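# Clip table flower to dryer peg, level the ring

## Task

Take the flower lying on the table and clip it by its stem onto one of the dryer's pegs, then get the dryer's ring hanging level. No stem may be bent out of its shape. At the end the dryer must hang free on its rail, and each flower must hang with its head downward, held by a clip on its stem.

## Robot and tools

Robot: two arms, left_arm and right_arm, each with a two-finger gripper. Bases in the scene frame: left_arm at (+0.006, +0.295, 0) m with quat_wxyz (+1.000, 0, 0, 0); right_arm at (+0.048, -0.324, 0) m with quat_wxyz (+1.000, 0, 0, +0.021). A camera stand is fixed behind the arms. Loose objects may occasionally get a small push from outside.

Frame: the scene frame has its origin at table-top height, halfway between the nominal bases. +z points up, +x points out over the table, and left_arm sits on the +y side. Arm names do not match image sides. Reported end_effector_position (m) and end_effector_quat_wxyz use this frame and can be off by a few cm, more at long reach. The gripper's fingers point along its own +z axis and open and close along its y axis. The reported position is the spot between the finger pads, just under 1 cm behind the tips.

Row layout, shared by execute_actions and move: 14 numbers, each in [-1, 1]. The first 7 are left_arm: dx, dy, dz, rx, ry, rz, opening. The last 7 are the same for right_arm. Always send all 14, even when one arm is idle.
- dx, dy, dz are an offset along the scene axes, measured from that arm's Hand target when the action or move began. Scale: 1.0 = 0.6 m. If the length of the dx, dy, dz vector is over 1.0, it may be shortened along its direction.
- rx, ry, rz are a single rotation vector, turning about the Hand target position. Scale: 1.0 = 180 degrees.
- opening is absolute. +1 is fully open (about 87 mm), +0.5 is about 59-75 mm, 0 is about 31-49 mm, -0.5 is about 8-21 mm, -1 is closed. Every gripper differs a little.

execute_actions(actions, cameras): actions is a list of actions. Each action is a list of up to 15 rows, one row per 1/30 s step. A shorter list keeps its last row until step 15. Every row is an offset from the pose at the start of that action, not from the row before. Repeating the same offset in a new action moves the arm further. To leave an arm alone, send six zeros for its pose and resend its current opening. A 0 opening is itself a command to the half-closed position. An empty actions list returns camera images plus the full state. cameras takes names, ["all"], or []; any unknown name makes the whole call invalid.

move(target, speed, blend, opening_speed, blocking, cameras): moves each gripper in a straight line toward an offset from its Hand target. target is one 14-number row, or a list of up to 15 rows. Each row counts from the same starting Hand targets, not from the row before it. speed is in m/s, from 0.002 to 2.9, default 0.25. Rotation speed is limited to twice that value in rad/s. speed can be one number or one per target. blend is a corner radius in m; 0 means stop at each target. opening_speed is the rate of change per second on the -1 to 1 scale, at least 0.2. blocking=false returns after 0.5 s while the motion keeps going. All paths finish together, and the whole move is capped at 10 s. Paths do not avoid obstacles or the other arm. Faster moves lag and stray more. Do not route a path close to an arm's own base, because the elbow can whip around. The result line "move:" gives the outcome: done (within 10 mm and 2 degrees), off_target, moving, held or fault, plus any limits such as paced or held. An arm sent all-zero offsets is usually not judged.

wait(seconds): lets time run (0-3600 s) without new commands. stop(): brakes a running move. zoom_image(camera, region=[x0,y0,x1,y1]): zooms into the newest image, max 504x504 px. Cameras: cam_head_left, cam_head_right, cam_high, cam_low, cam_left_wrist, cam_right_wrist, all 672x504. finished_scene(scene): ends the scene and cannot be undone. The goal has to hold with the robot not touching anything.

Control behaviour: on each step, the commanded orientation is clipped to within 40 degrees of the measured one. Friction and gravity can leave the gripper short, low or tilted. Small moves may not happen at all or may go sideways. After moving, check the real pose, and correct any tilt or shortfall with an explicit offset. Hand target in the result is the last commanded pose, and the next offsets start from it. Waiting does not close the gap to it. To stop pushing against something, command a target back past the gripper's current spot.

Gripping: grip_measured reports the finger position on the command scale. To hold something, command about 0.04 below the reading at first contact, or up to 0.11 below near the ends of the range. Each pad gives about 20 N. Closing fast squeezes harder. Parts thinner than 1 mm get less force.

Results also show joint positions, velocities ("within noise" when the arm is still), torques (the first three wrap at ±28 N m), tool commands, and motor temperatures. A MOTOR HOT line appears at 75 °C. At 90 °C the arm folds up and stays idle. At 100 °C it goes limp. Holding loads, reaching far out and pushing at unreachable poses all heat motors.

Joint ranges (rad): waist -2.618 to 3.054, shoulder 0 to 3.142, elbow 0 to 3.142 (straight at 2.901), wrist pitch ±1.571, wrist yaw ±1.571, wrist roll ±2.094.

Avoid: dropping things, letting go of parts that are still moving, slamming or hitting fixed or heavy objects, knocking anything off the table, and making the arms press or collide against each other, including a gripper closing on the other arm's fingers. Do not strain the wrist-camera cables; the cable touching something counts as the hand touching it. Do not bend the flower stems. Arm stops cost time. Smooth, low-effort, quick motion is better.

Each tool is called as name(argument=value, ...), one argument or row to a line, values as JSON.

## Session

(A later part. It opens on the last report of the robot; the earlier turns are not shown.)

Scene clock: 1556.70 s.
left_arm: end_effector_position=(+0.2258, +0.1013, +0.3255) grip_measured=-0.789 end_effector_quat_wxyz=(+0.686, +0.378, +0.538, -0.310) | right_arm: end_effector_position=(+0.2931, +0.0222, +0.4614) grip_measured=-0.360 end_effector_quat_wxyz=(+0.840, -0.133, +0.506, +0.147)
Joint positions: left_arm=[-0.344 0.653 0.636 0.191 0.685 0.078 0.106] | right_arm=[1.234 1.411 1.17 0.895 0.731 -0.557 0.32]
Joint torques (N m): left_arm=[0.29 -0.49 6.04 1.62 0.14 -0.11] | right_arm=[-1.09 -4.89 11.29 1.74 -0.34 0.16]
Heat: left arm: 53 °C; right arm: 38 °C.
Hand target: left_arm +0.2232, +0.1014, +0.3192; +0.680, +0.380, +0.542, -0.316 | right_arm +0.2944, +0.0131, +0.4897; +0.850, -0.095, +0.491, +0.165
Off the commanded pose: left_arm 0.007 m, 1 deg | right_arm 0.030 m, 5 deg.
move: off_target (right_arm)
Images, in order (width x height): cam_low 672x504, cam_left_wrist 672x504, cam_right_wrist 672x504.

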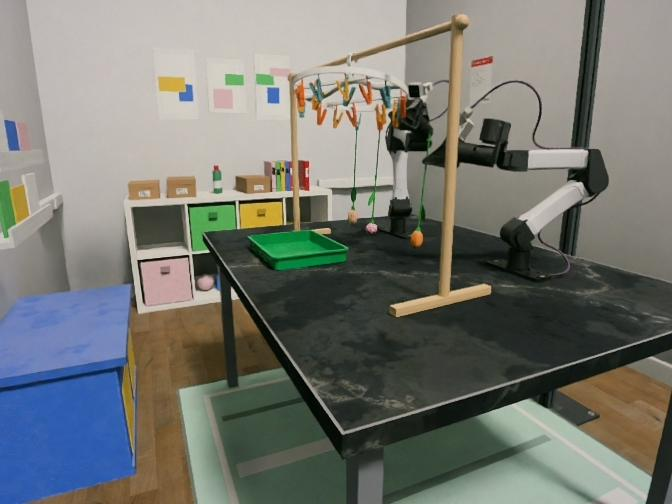

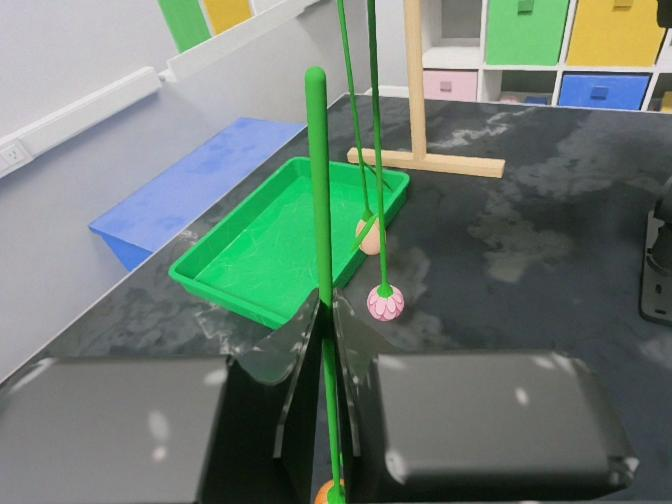

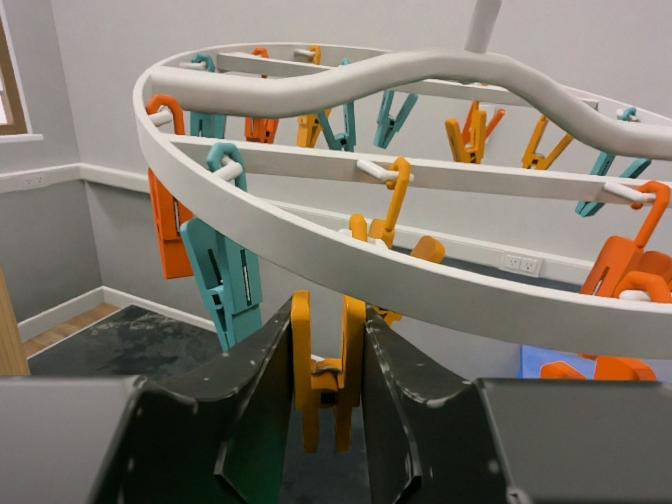

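move(
  target=[
    [0, 0, 0, 0, 0, 0, -0.92, 0, 0, -0.033, 0, 0, 0, -0.6],
    [0, 0, 0, 0, 0, 0, -0.92, 0, 0, -0.033, 0, 0, 0, -0.2],
  ],
  speed=0.05,
  opening_speed=0.4,
  cameras=["cam_right_wrist"],
)

zoom_image(
  camera="cam_right_wrist",
  region=[240, 230, 440, 430],
)

Scene clock: 1577.63 s.
left_arm: end_effector_position=(+0.2256, +0.1013, +0.3254) grip_measured=-0.789 end_effector_quat_wxyz=(+0.686, +0.379, +0.538, -0.310) | right_arm: end_effector_position=(+0.2931, +0.0158, +0.4675) grip_measured=-0.200 end_effector_quat_wxyz=(+0.848, -0.108, +0.494, +0.160)
Joint positions: left_arm=[-0.344 0.653 0.636 0.191 0.686 0.078 0.106] | right_arm=[1.229 1.411 1.153 0.973 0.73 -0.553 0.4]
Joint torques (N m): left_arm=[0.38 -0.42 5.98 1.66 0.14 -0.1] | right_arm=[-0.76 -4.33 6.39 1.58 -0.36 0.13]
Heat: left arm: 52 °C; right arm: 39 °C.
Hand target: left_arm +0.2232, +0.1014, +0.3191; +0.680, +0.380, +0.542, -0.316 | right_arm +0.2945, +0.0131, +0.4699; +0.850, -0.095, +0.491, +0.165
Off the commanded pose: left_arm 0.007 m, 1 deg | right_arm 0.004 m, 2 deg.
move: done; target 2's new opening was sent with right_arm's hand 0.012 m and 4 deg from that target

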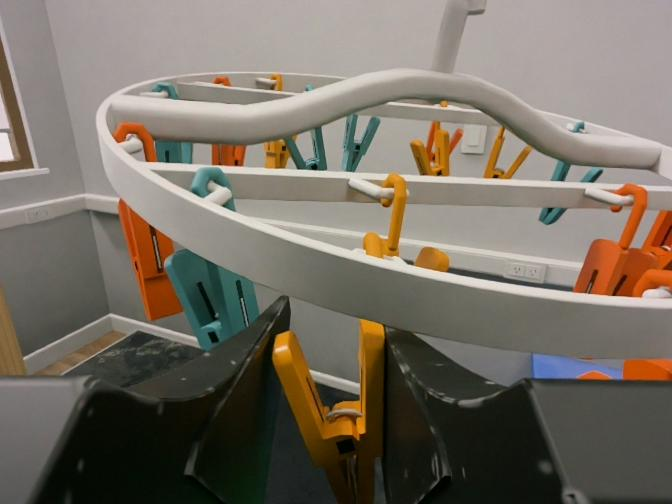

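Scaled by 2.520 from the camera's image (finer frame: 960x720).

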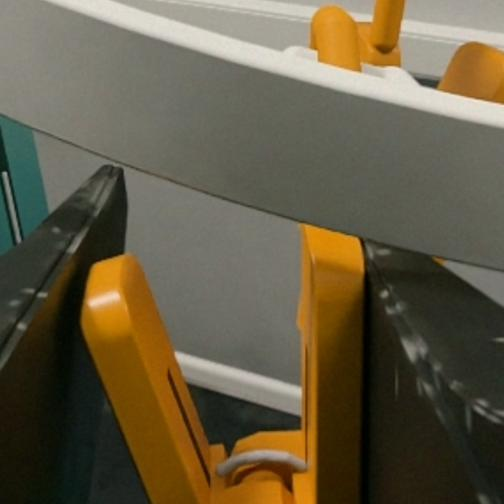

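move(
  target=[
    [0, 0, 0, 0, 0, 0, -0.92, 0, 0, -0.035, 0, 0, 0, 0.1],
    [0, 0, 0, 0, 0, 0, -0.92, -0.155, -0.0625, -0.05, 0, 0, 0, 0.1],
  ],
  speed=[0.05, 0.1],
  blend=0,
  cameras=["cam_right_wrist", "cam_high", "cam_low"],
)

zoom_image(
  camera="cam_low",
  region=[270, 40, 430, 140],
)

zoom_image(
  camera="cam_high",
  region=[50, 40, 330, 280],
)

Scene clock: 1586.87 s.
left_arm: end_effector_position=(+0.2256, +0.1013, +0.3254) grip_measured=-0.789 end_effector_quat_wxyz=(+0.686, +0.379, +0.538, -0.310) | right_arm: end_effector_position=(+0.2019, -0.0202, +0.4419) grip_measured=+0.100 end_effector_quat_wxyz=(+0.850, -0.109, +0.489, +0.160)
Joint positions: left_arm=[-0.344 0.653 0.636 0.191 0.686 0.078 0.106] | right_arm=[1.553 1.293 0.898 1.392 0.936 -0.927 0.55]
Joint torques (N m): left_arm=[0.51 -0.28 6.12 1.64 0.13 -0.15] | right_arm=[0.21 -3.18 4.98 1.22 -0.39 -0.01]
Heat: left arm: 52 °C; right arm: 38 °C.
Hand target: left_arm +0.2232, +0.1014, +0.3191; +0.680, +0.380, +0.542, -0.316 | right_arm +0.2014, -0.0244, +0.4399; +0.850, -0.095, +0.491, +0.165
Off the commanded pose: left_arm 0.007 m, 1 deg | right_arm 0.005 m, 2 deg.
move: done
Images, in order (width x height): cam_high 672x504, cam_low 672x504, cam_right_wrist 672x504.

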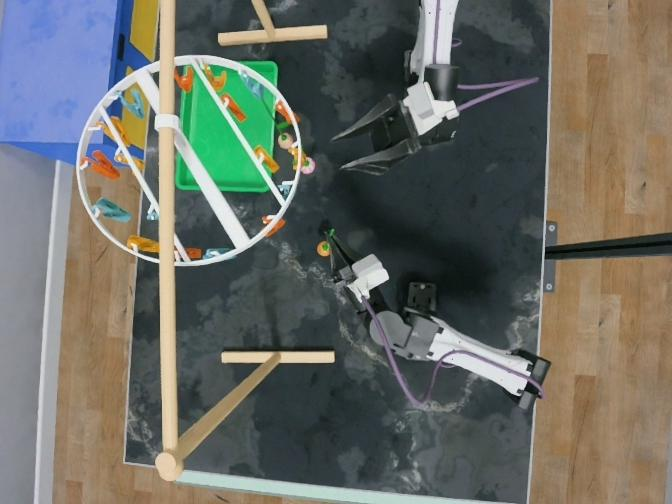

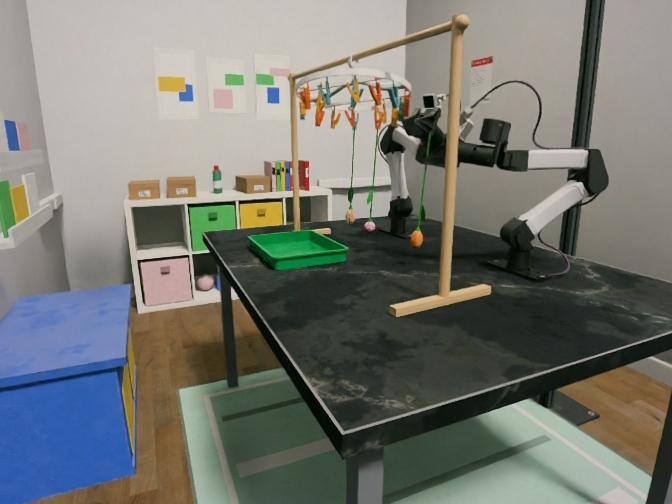

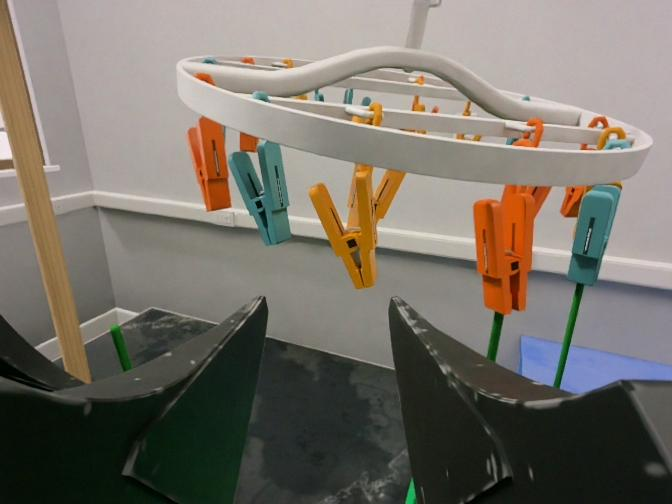

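Scaled by 3.150 from the camera's image (finer frame: 960x720).

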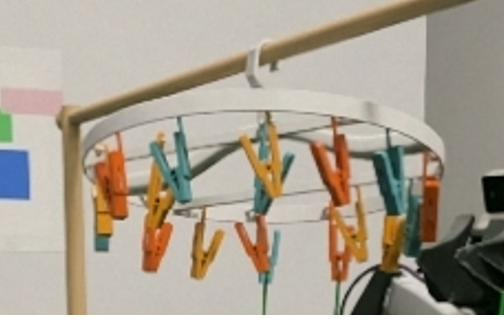

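Scaled by 1.800 from the camera's image (finer frame: 960x720).

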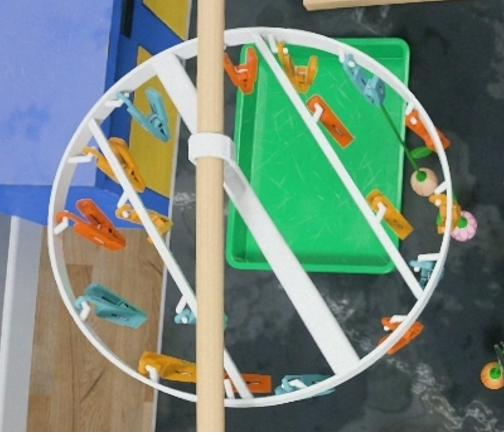

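wait(
  seconds=1,
  cameras=["cam_right_wrist", "cam_high", "cam_low"],
)

zoom_image(
  camera="cam_low",
  region=[270, 40, 430, 140],
)

zoom_image(
  camera="cam_high",
  region=[50, 40, 330, 280],
)

Scene clock: 1630.47 s.
left_arm: end_effector_position=(+0.2256, +0.1013, +0.3254) grip_measured=-0.789 end_effector_quat_wxyz=(+0.686, +0.379, +0.538, -0.310) | right_arm: end_effector_position=(+0.2019, -0.0203, +0.4420) grip_measured=+0.100 end_effector_quat_wxyz=(+0.851, -0.109, +0.489, +0.160)
Joint positions: left_arm=[-0.344 0.653 0.636 0.191 0.686 0.078 0.106] | right_arm=[1.553 1.293 0.898 1.392 0.936 -0.928 0.55]
Joint torques (N m): left_arm=[0.51 -0.35 6.27 1.6 0.14 -0.12] | right_arm=[0.21 -3.18 5 1.21 -0.39 -0.02]
Heat: left arm: 51 °C; right arm: 37 °C.
Hand target: left_arm +0.2232, +0.1014, +0.3191; +0.680, +0.380, +0.542, -0.316 | right_arm +0.2014, -0.0244, +0.4399; +0.850, -0.095, +0.491, +0.165
Tool commands: left_gripper/opening=-0.92 right_gripper/opening=+0.1
Off the commanded pose: left_arm 0.007 m, 1 deg | right_arm 0.005 m, 2 deg.
wait: 1.00 s; at rest from the start
Images, in order (width x height): cam_high 672x504, cam_low 672x504, cam_right_wrist 672x504.

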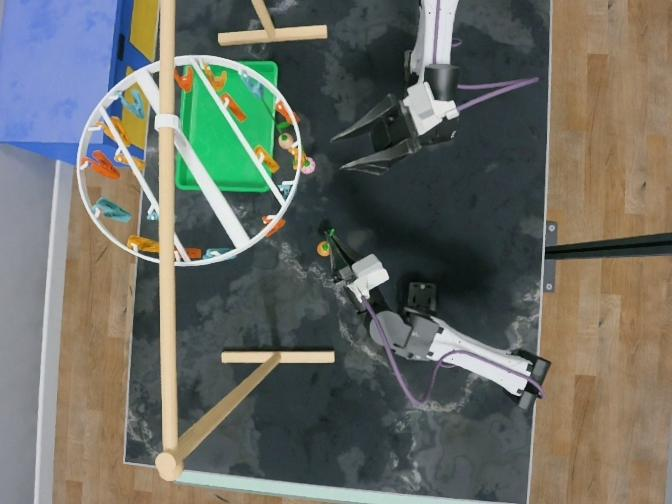

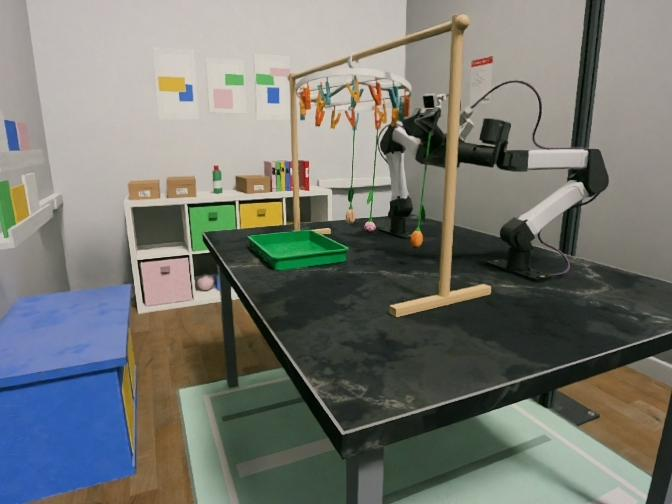

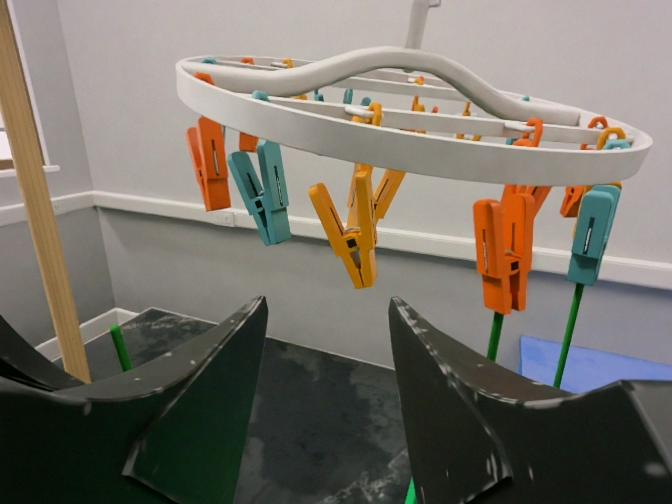

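Scaled by 3.150 from the camera's image (finer frame: 960x720).

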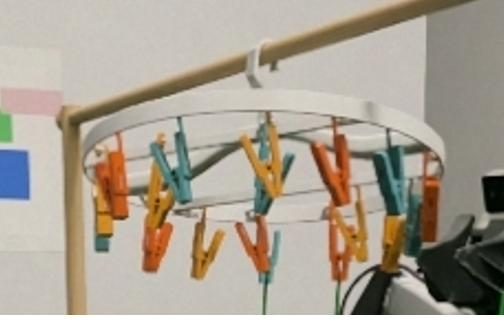

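Scaled by 1.800 from the camera's image (finer frame: 960x720).

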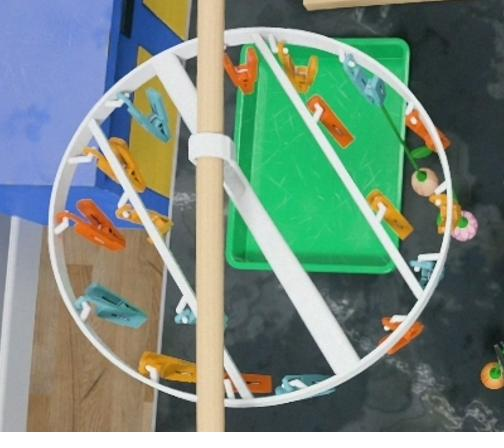

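move(
  target=[-0.008, 0.15, 0.0, 0, 0, 0, -0.92, 0.0038, 0.0212, 0.0535, -0.0625, 0.1543, 0.0003, -1],
  speed=0.12,
  cameras=["cam_right_wrist", "cam_high"],
)

Scene clock: 1730.47 s.
left_arm: end_effector_position=(+0.2183, +0.1903, +0.3255) grip_measured=-0.789 end_effector_quat_wxyz=(+0.686, +0.380, +0.539, -0.308) | right_arm: end_effector_position=(+0.2028, -0.0120, +0.4650) grip_measured=-0.999 end_effector_quat_wxyz=(+0.695, -0.140, +0.694, +0.126)
Joint positions: left_arm=[0.377 0.677 0.504 0.869 1.366 -0.493 0.106] | right_arm=[1.564 1.35 1.68 -0.335 1.228 -0.016 0]
Joint torques (N m): left_arm=[0.18 1.22 5.63 0.94 -0.24 -0.1] | right_arm=[-0.8 -3.06 8.66 1.58 -0.24 0.15]
Motor temperatures (°C): left_arm=[25 25 49 40 25 27 24] | right_arm=[24 30 36 32 23 23 22]
Heat: left arm: 49 °C; right arm: 36 °C.
Hand target: left_arm +0.2184, +0.1914, +0.3191; +0.680, +0.380, +0.542, -0.316 | right_arm +0.2038, -0.0117, +0.4720; +0.694, -0.135, +0.694, +0.135
Off the commanded pose: left_arm 0.006 m, 1 deg | right_arm 0.007 m, 1 deg.
move: done
Images, in order (width x height): cam_high 672x504, cam_right_wrist 672x504.

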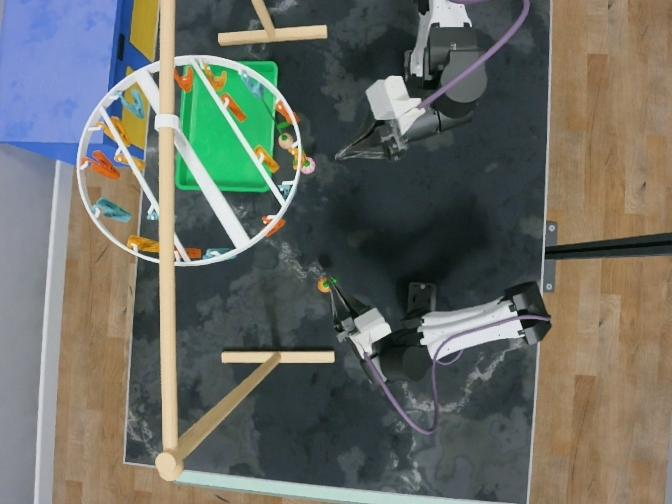

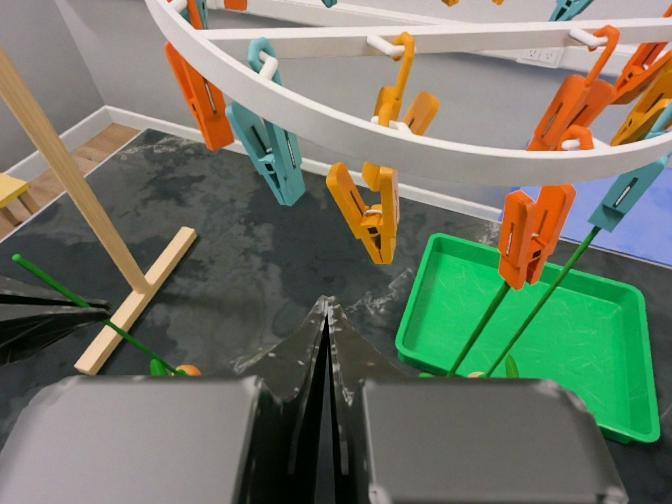

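move(
  target=[
    [0, 0, 0, 0, 0, 0, -0.92, -0.0037, 0.0093, 0.0083, 0, 0, 0, -1],
    [0, 0, 0, 0, 0, 0, -0.92, 0.1183, 0.0587, 0.0083, 0, 0, 0, -1],
  ],
  speed=0.08,
  blend=0.004,
  cameras=["cam_right_wrist"],
)

Scene clock: 1748.10 s.
left_arm: end_effector_position=(+0.2183, +0.1902, +0.3256) grip_measured=-0.789 end_effector_quat_wxyz=(+0.686, +0.380, +0.539, -0.308) | right_arm: end_effector_position=(+0.2726, +0.0245, +0.4676) grip_measured=-1.000 end_effector_quat_wxyz=(+0.692, -0.145, +0.696, +0.125)
Joint positions: left_arm=[0.377 0.677 0.504 0.87 1.366 -0.493 0.106] | right_arm=[1.315 1.51 1.837 -0.346 0.974 -0.01 0]
Joint torques (N m): left_arm=[0.12 1.21 5.79 0.89 -0.23 -0.05] | right_arm=[-1.05 -4.45 9.03 1.85 -0.2 0.16]
Heat: left arm: 47 °C; right arm: 37 °C.
Hand target: left_arm +0.2185, +0.1911, +0.3190; +0.679, +0.380, +0.545, -0.313 | right_arm +0.2747, +0.0235, +0.4771; +0.694, -0.135, +0.694, +0.135
Off the commanded pose: left_arm 0.007 m, 1 deg | right_arm 0.010 m, 2 deg.
move: done

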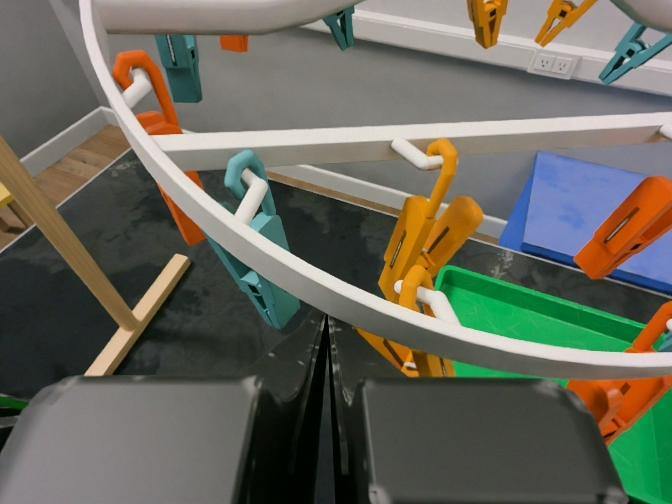

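move(
  target=[
    [0, 0, 0, 0, 0, 0, -0.92, 0.0032, -0.0888, 0, 0, 0, 0.0444, -1],
    [0, 0, 0, 0, 0, 0, -0.92, 0.0368, -0.1725, 0, 0, 0, 0.1, -1],
    [0, 0, 0, 0, 0, 0, -0.92, 0.0973, -0.2412, 0, 0, 0, 0.1556, -1],
    [0, 0, 0, 0, 0, 0, -0.92, 0.1707, -0.2837, 0, 0, 0, 0.2111, -1],
  ],
  speed=0.05,
  blend=[0.015, 0.015, 0.015, 0],
  cameras=["cam_right_wrist", "cam_high"],
)

zoom_image(
  camera="cam_high",
  region=[50, 20, 330, 300],
)

Scene clock: 1787.73 s.
left_arm: end_effector_position=(+0.2183, +0.1902, +0.3256) grip_measured=-0.789 end_effector_quat_wxyz=(+0.686, +0.380, +0.539, -0.308) | right_arm: end_effector_position=(+0.3777, -0.1466, +0.4627) grip_measured=-1.000 end_effector_quat_wxyz=(+0.599, -0.345, +0.629, +0.356)
Joint positions: left_arm=[0.377 0.677 0.504 0.87 1.366 -0.493 0.106] | right_arm=[0.068 1.347 1.707 -0.41 -0.926 -0.006 0]
Joint torques (N m): left_arm=[0.05 1.01 5.68 0.85 -0.2 -0.11] | right_arm=[-0.84 -3.07 8.75 2.26 -0.32 0.09]
Motor temperatures (°C): left_arm=[25 26 46 35 25 27 24] | right_arm=[24 30 38 35 23 23 22]
Heat: left arm: 46 °C; right arm: 38 °C.
Hand target: left_arm +0.2185, +0.1911, +0.3190; +0.679, +0.380, +0.545, -0.313 | right_arm +0.3772, -0.1468, +0.4771; +0.612, -0.354, +0.612, +0.353
Off the commanded pose: left_arm 0.007 m, 1 deg | right_arm 0.014 m, 3 deg.
move: off_target (right_arm)
Images, in order (width x height): cam_high 672x504, cam_right_wrist 672x504.

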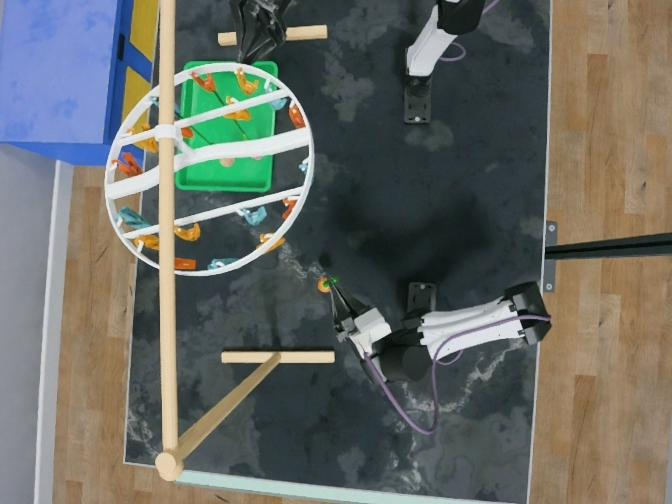

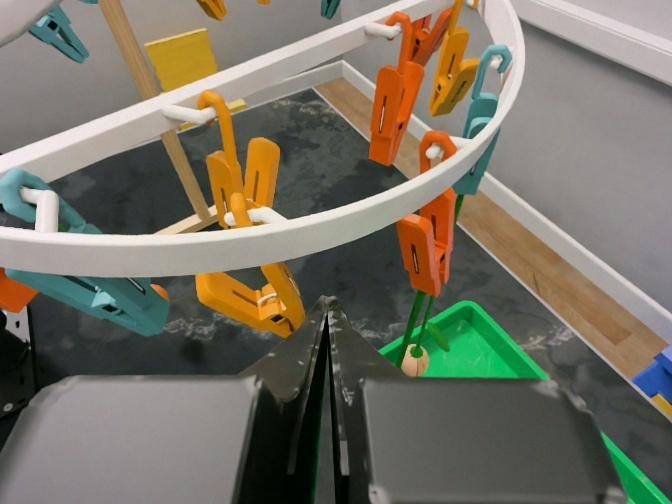

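Scaled by 1.800 from the camera's image (finer frame: 960x720).

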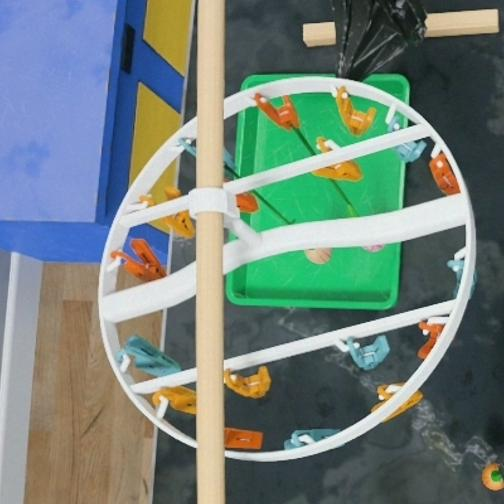

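move(
  target=[0, 0, 0, 0, 0, 0, -0.92, -0.0833, -0.1444, 0, 0, 0, 0, -1],
  speed=0.08,
  cameras=["cam_right_wrist", "cam_high", "cam_low"],
)

zoom_image(
  camera="cam_high",
  region=[50, 20, 330, 300],
)

zoom_image(
  camera="cam_low",
  region=[270, 40, 430, 140],
)

Scene clock: 1808.63 s.
left_arm: end_effector_position=(+0.2183, +0.1902, +0.3256) grip_measured=-0.789 end_effector_quat_wxyz=(+0.686, +0.380, +0.539, -0.308) | right_arm: end_effector_position=(+0.3327, -0.2343, +0.4795) grip_measured=-1.000 end_effector_quat_wxyz=(+0.618, -0.355, +0.611, +0.346)
Joint positions: left_arm=[0.377 0.677 0.504 0.87 1.366 -0.493 0.106] | right_arm=[-0.346 1.233 1.667 -0.424 -1.341 -0.006 0]
Joint torques (N m): left_arm=[0.61 1.06 5.65 0.87 -0.19 -0.11] | right_arm=[-0.8 -3.33 4.38 1.51 -0.29 0.1]
Heat: left arm: 46 °C; right arm: 39 °C.
Hand target: left_arm +0.2185, +0.1911, +0.3190; +0.679, +0.380, +0.545, -0.313 | right_arm +0.3271, -0.2334, +0.4771; +0.612, -0.354, +0.612, +0.353
Off the commanded pose: left_arm 0.007 m, 1 deg | right_arm 0.006 m, 1 deg.
move: done
Images, in order (width x height): cam_high 672x504, cam_low 672x504, cam_right_wrist 672x504.

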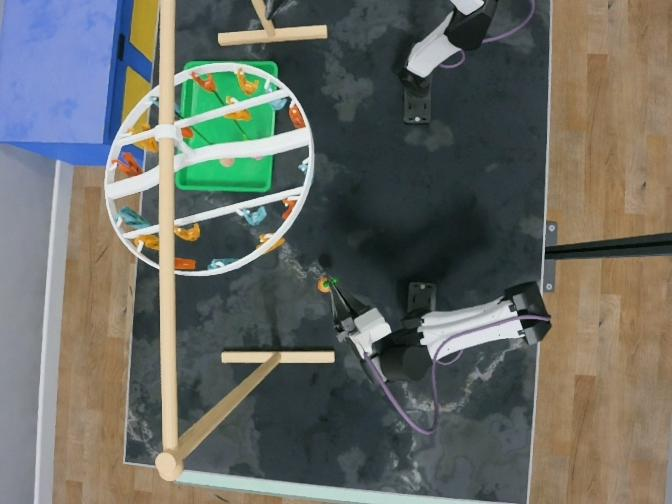

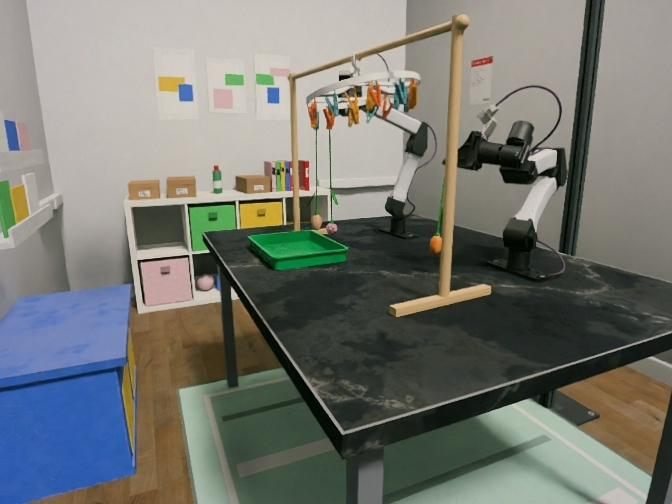

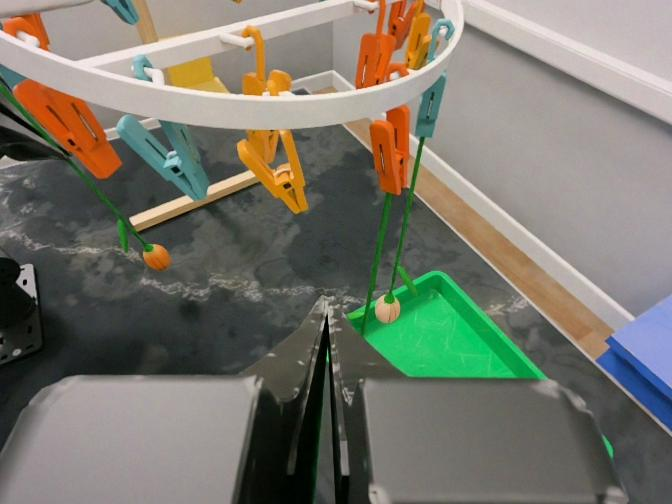

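Scaled by 1.800 from the camera's image (finer frame: 960x720).

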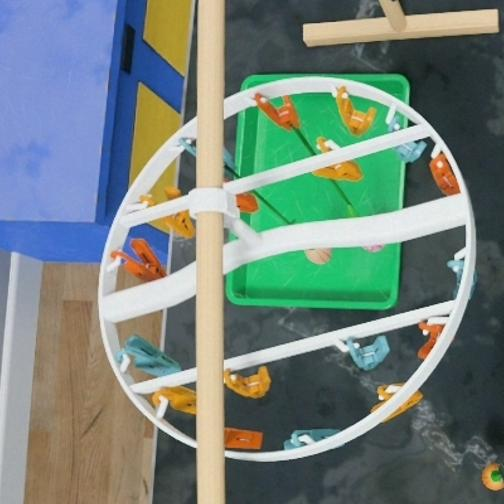

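Scaled by 3.150 from the camera's image (finer frame: 960x720).

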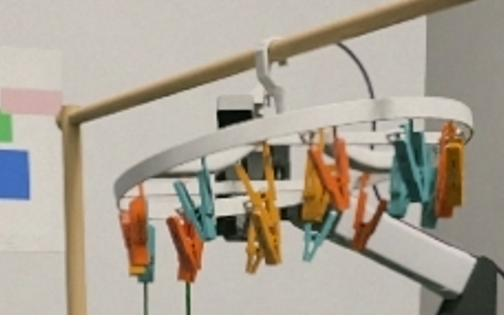

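move(
  target=[
    [0, 0, 0, 0, 0, 0, -0.92, -0.1785, 0.1057, 0.03, 0, 0, -0.0833, -1],
    [0, 0, 0, 0, 0, 0, -0.92, -0.2502, 0.424, 0.0717, 0, 0, -0.2111, -1],
  ],
  speed=0.15,
  blend=[0.03, 0],
  cameras=["cam_right_wrist", "cam_high"],
)

zoom_image(
  camera="cam_high",
  region=[50, 20, 330, 300],
)

Scene clock: 1859.57 s.
left_arm: end_effector_position=(+0.2183, +0.1902, +0.3256) grip_measured=-0.789 end_effector_quat_wxyz=(+0.686, +0.380, +0.539, -0.308) | right_arm: end_effector_position=(+0.1739, +0.0255, +0.5160) grip_measured=-1.000 end_effector_quat_wxyz=(+0.693, -0.143, +0.692, +0.141)
Joint positions: left_arm=[0.377 0.677 0.504 0.87 1.366 -0.493 0.106] | right_arm=[1.655 1.619 2.174 -0.553 1.294 -0.005 0]
Joint torques (N m): left_arm=[0.2 1.16 5.81 0.85 -0.2 -0.12] | right_arm=[-0.79 -4.34 7.31 1.48 0.06 0.01]
Heat: left arm: 45 °C; right arm: 36 °C.
Hand target: left_arm +0.2185, +0.1911, +0.3190; +0.679, +0.380, +0.545, -0.313 | right_arm +0.1771, +0.0210, +0.5201; +0.694, -0.135, +0.694, +0.135
Off the commanded pose: left_arm 0.007 m, 1 deg | right_arm 0.007 m, 1 deg.
move: done
Images, in order (width x height): cam_high 672x504, cam_right_wrist 672x504.

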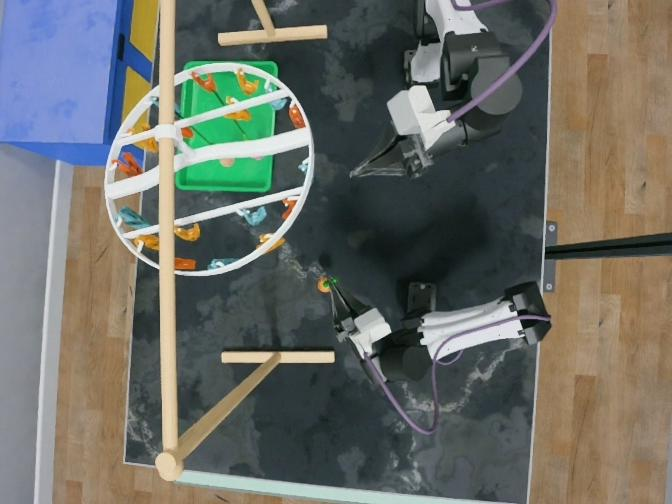

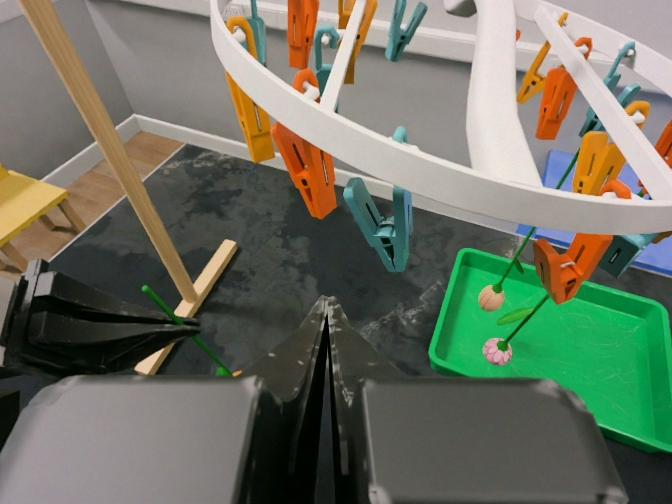

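Scaled by 1.800 from the camera's image (finer frame: 960x720).

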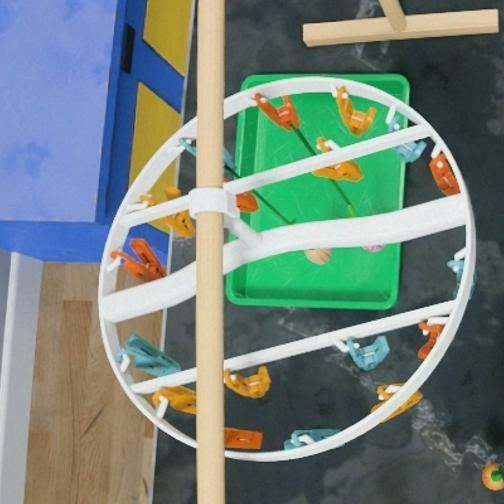

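move(
  target=[0, 0, 0, 0, 0, 0, -0.92, 0.1192, 0.0518, -0.008, 0, 0, 0, -1],
  speed=0.08,
  cameras=["cam_right_wrist"],
)

Scene clock: 1878.97 s.
left_arm: end_effector_position=(+0.2183, +0.1902, +0.3256) grip_measured=-0.789 end_effector_quat_wxyz=(+0.686, +0.380, +0.539, -0.308) | right_arm: end_effector_position=(+0.2472, +0.0532, +0.5102) grip_measured=-1.000 end_effector_quat_wxyz=(+0.694, -0.139, +0.695, +0.129)
Joint positions: left_arm=[0.377 0.677 0.504 0.87 1.366 -0.493 0.106] | right_arm=[1.414 1.735 2.285 -0.558 1.075 -0.006 0]
Joint torques (N m): left_arm=[0.51 1.07 5.75 0.83 -0.12 -0.04] | right_arm=[-0.81 -5.37 7.66 1.76 -0.18 0.09]
Heat: left arm: 45 °C; right arm: 36 °C.
Hand target: left_arm +0.2185, +0.1911, +0.3190; +0.679, +0.380, +0.545, -0.313 | right_arm +0.2486, +0.0521, +0.5154; +0.694, -0.135, +0.694, +0.135
Off the commanded pose: left_arm 0.007 m, 1 deg | right_arm 0.005 m, 1 deg.
move: done

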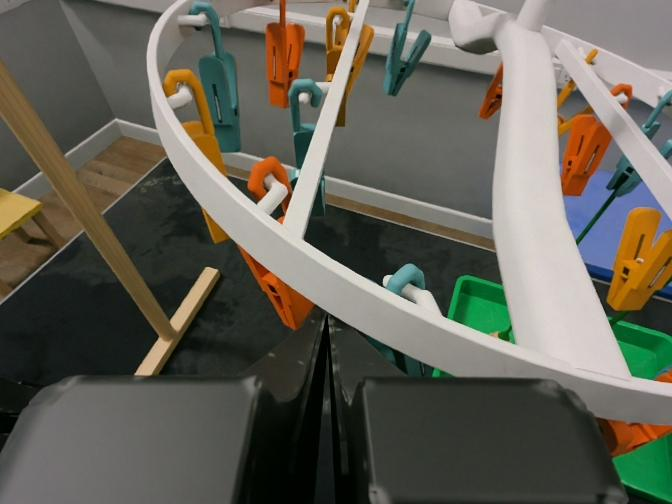

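move(
  target=[
    [0, 0, 0, 0, 0, 0, -0.92, -0.0043, -0.0845, 0, 0, 0, 0.0333, -1],
    [0, 0, 0, 0, 0, 0, -0.92, 0.0083, -0.165, 0, 0, 0, 0.0722, -1],
    [0, 0, 0, 0, 0, 0, -0.92, 0.0427, -0.2442, 0, 0, 0, 0.1278, -1],
    [0, 0, 0, 0, 0, 0, -0.92, 0.091, -0.3045, 0, 0, 0, 0.1667, -1],
  ],
  speed=0.05,
  blend=[0.015, 0.015, 0.015, 0],
  cameras=["cam_right_wrist", "cam_high", "cam_low"],
)

zoom_image(
  camera="cam_high",
  region=[50, 20, 330, 300],
)

Scene clock: 1901.17 s.
left_arm: end_effector_position=(+0.2183, +0.1902, +0.3256) grip_measured=-0.789 end_effector_quat_wxyz=(+0.686, +0.380, +0.539, -0.308) | right_arm: end_effector_position=(+0.3016, -0.1316, +0.5151) grip_measured=-1.000 end_effector_quat_wxyz=(+0.635, -0.307, +0.638, +0.308)
Joint positions: left_arm=[0.377 0.677 0.504 0.87 1.366 -0.493 0.106] | right_arm=[0.324 1.199 1.862 -0.666 -0.533 0.001 0]
Joint torques (N m): left_arm=[0.34 1.05 5.74 0.86 -0.23 -0.09] | right_arm=[-0.84 -1.14 4.88 2.24 -0.3 0.02]
Heat: left arm: 45 °C; right arm: 37 °C.
Hand target: left_arm +0.2185, +0.1911, +0.3190; +0.679, +0.380, +0.545, -0.313 | right_arm +0.3031, -0.1306, +0.5154; +0.635, -0.310, +0.635, +0.310
Off the commanded pose: left_arm 0.007 m, 1 deg | right_arm 0.002 m, 1 deg.
move: done
Images, in order (width x height): cam_high 672x504, cam_low 672x504, cam_right_wrist 672x504.

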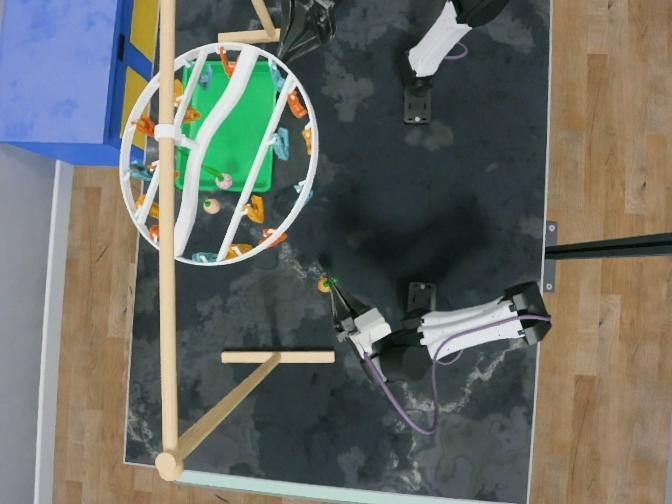

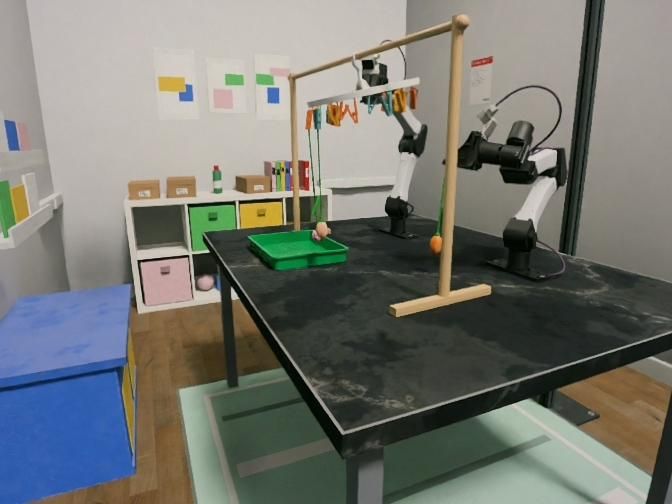

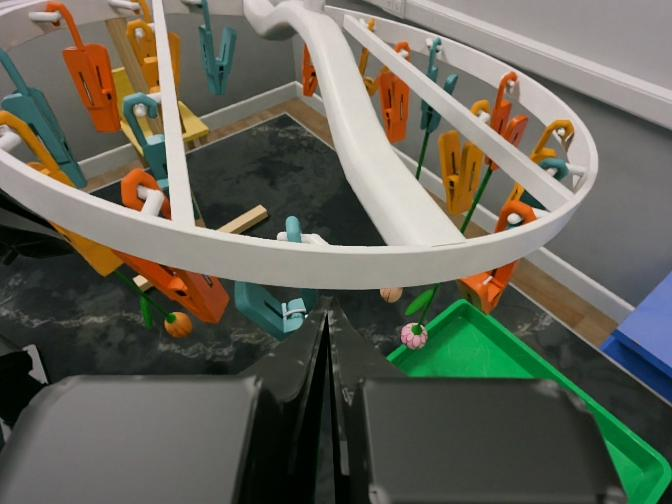

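Scaled by 1.800 from the camera's image (finer frame: 960x720).

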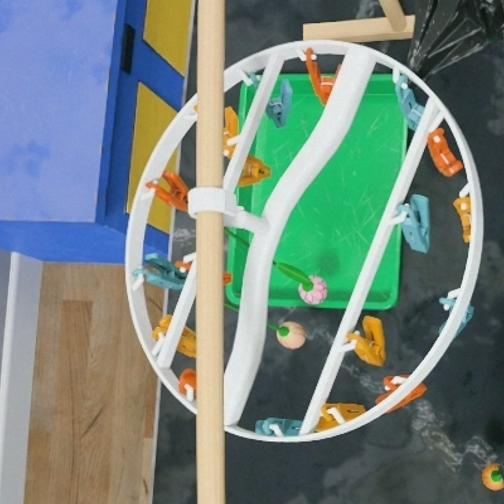

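move(
  target=[
    [0, 0, 0, 0, 0, 0, -0.92, -0.1027, -0.1313, 0, 0, 0, 0, -1],
    [0, 0, 0, 0, 0, 0, -0.92, -0.1885, 0.1427, 0.041, 0.1015, -0.1343, -0.1632, 0.1],
  ],
  speed=0.12,
  blend=[0.03, 0],
  cameras=["cam_right_wrist", "cam_high"],
)

zoom_image(
  camera="cam_high",
  region=[90, 20, 350, 300],
)

Scene clock: 1937.57 s.
left_arm: end_effector_position=(+0.2183, +0.1902, +0.3256) grip_measured=-0.789 end_effector_quat_wxyz=(+0.686, +0.380, +0.539, -0.308) | right_arm: end_effector_position=(+0.1913, -0.0464, +0.5427) grip_measured=+0.099 end_effector_quat_wxyz=(+0.851, -0.098, +0.490, +0.164)
Joint positions: left_arm=[0.377 0.677 0.504 0.87 1.366 -0.493 0.106] | right_arm=[1.609 1.243 1.25 1.084 0.971 -1.015 0.55]
Joint torques (N m): left_arm=[0.31 1.16 5.74 0.82 -0.17 -0.02] | right_arm=[0.2 -2.18 5.11 0.75 -0.53 -0.02]
Heat: left arm: 44 °C; right arm: 36 °C.
Hand target: left_arm +0.2185, +0.1911, +0.3190; +0.679, +0.380, +0.545, -0.313 | right_arm +0.1901, -0.0450, +0.5400; +0.850, -0.095, +0.491, +0.165
Off the commanded pose: left_arm 0.007 m, 1 deg | right_arm 0.003 m, 0 deg.
move: done
Images, in order (width x height): cam_high 672x504, cam_right_wrist 672x504.

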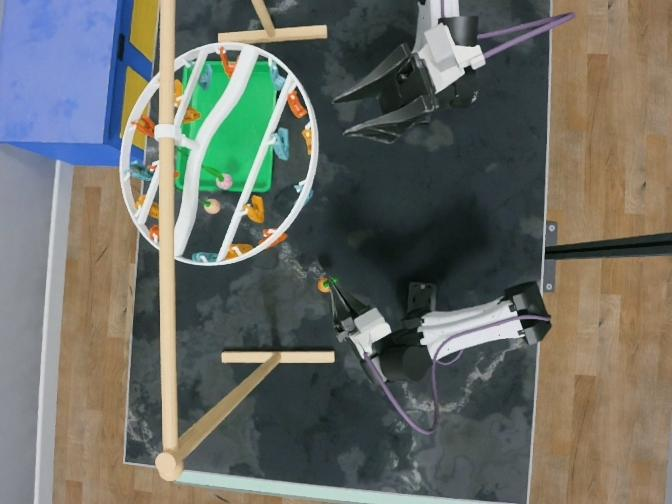

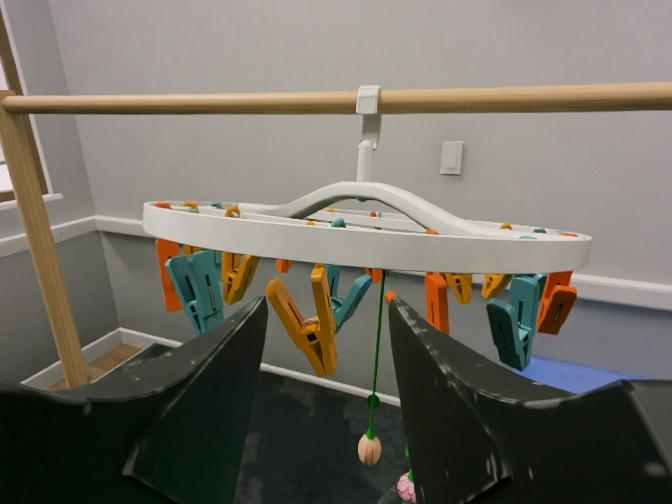

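Scaled by 1.800 from the camera's image (finer frame: 960x720).

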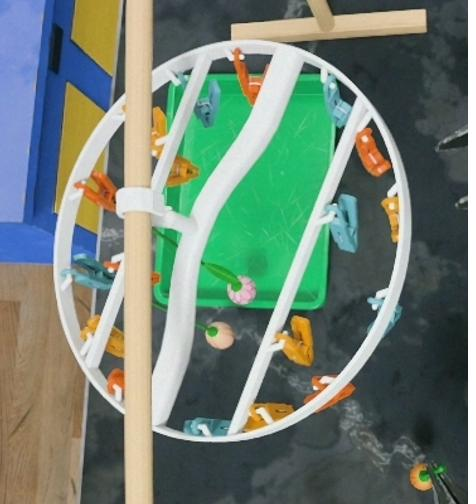

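move(
  target=[0, 0, 0, 0, 0, 0, -0.92, 0.051, 0.0477, -0.0308, 0, 0, 0, 0.1],
  speed=0.1,
  cameras=["cam_right_wrist"],
)

zoom_image(
  camera="cam_right_wrist",
  region=[200, 200, 452, 452],
)

Scene clock: 1959.03 s.
left_arm: end_effector_position=(+0.2183, +0.1902, +0.3256) grip_measured=-0.789 end_effector_quat_wxyz=(+0.686, +0.380, +0.539, -0.308) | right_arm: end_effector_position=(+0.2201, -0.0208, +0.5240) grip_measured=+0.100 end_effector_quat_wxyz=(+0.850, -0.087, +0.493, +0.165)
Joint positions: left_arm=[0.377 0.677 0.504 0.87 1.366 -0.493 0.106] | right_arm=[1.485 1.304 1.239 1.03 0.92 -0.836 0.55]
Joint torques (N m): left_arm=[0.47 1.18 5.76 0.82 -0.18 -0.08] | right_arm=[-0.77 -3.06 5.53 0.59 -0.73 0.17]
Heat: left arm: 44 °C; right arm: 35 °C.
Hand target: left_arm +0.2185, +0.1911, +0.3190; +0.679, +0.380, +0.545, -0.313 | right_arm +0.2206, -0.0162, +0.5214; +0.850, -0.095, +0.491, +0.165
Off the commanded pose: left_arm 0.007 m, 1 deg | right_arm 0.005 m, 1 deg.
move: done

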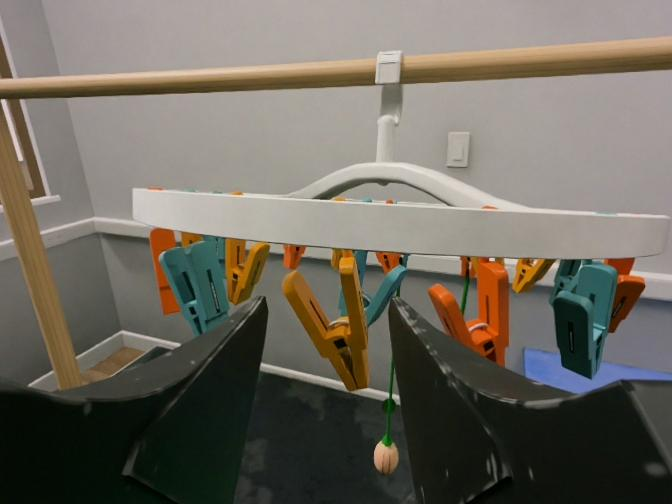

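Scaled by 2.000 from the camera's image (finer frame: 960x720).

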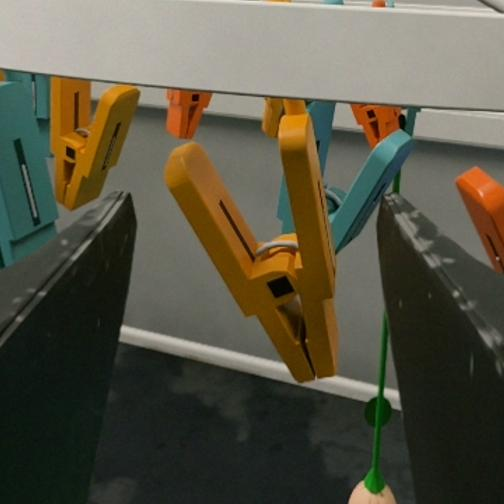

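move(
  target=[0, 0, 0, 0, 0, 0, -0.92, 0.0677, 0.0262, -0.009, 0, 0, 0, 0.1],
  speed=0.07,
  cameras=["cam_right_wrist"],
)

zoom_image(
  camera="cam_right_wrist",
  region=[200, 230, 452, 482],
)

Scene clock: 1978.40 s.
left_arm: end_effector_position=(+0.2183, +0.1902, +0.3256) grip_measured=-0.789 end_effector_quat_wxyz=(+0.686, +0.380, +0.539, -0.308) | right_arm: end_effector_position=(+0.2611, -0.0008, +0.5046) grip_measured=+0.100 end_effector_quat_wxyz=(+0.847, -0.102, +0.497, +0.155)
Joint positions: left_arm=[0.377 0.677 0.504 0.87 1.366 -0.493 0.106] | right_arm=[1.333 1.351 1.239 0.904 0.823 -0.66 0.55]
Joint torques (N m): left_arm=[0.38 1.16 5.79 0.89 -0.19 -0.09] | right_arm=[-0.73 -3.58 9.4 0.95 -0.62 0.15]
Heat: left arm: 44 °C; right arm: 35 °C.
Hand target: left_arm +0.2185, +0.1911, +0.3190; +0.679, +0.380, +0.545, -0.313 | right_arm +0.2613, -0.0007, +0.5161; +0.850, -0.095, +0.491, +0.165
Off the commanded pose: left_arm 0.007 m, 1 deg | right_arm 0.011 m, 2 deg.
move: off_target (right_arm)

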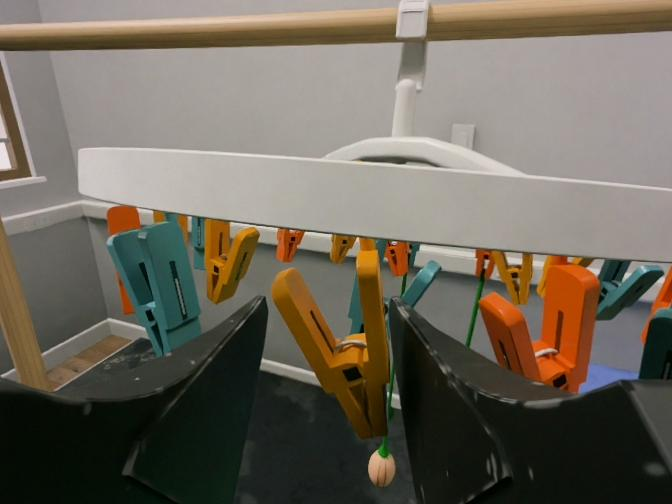

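Scaled by 2.000 from the camera's image (finer frame: 960x720).

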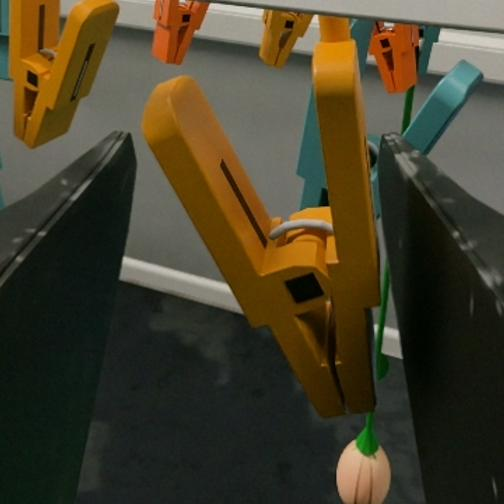

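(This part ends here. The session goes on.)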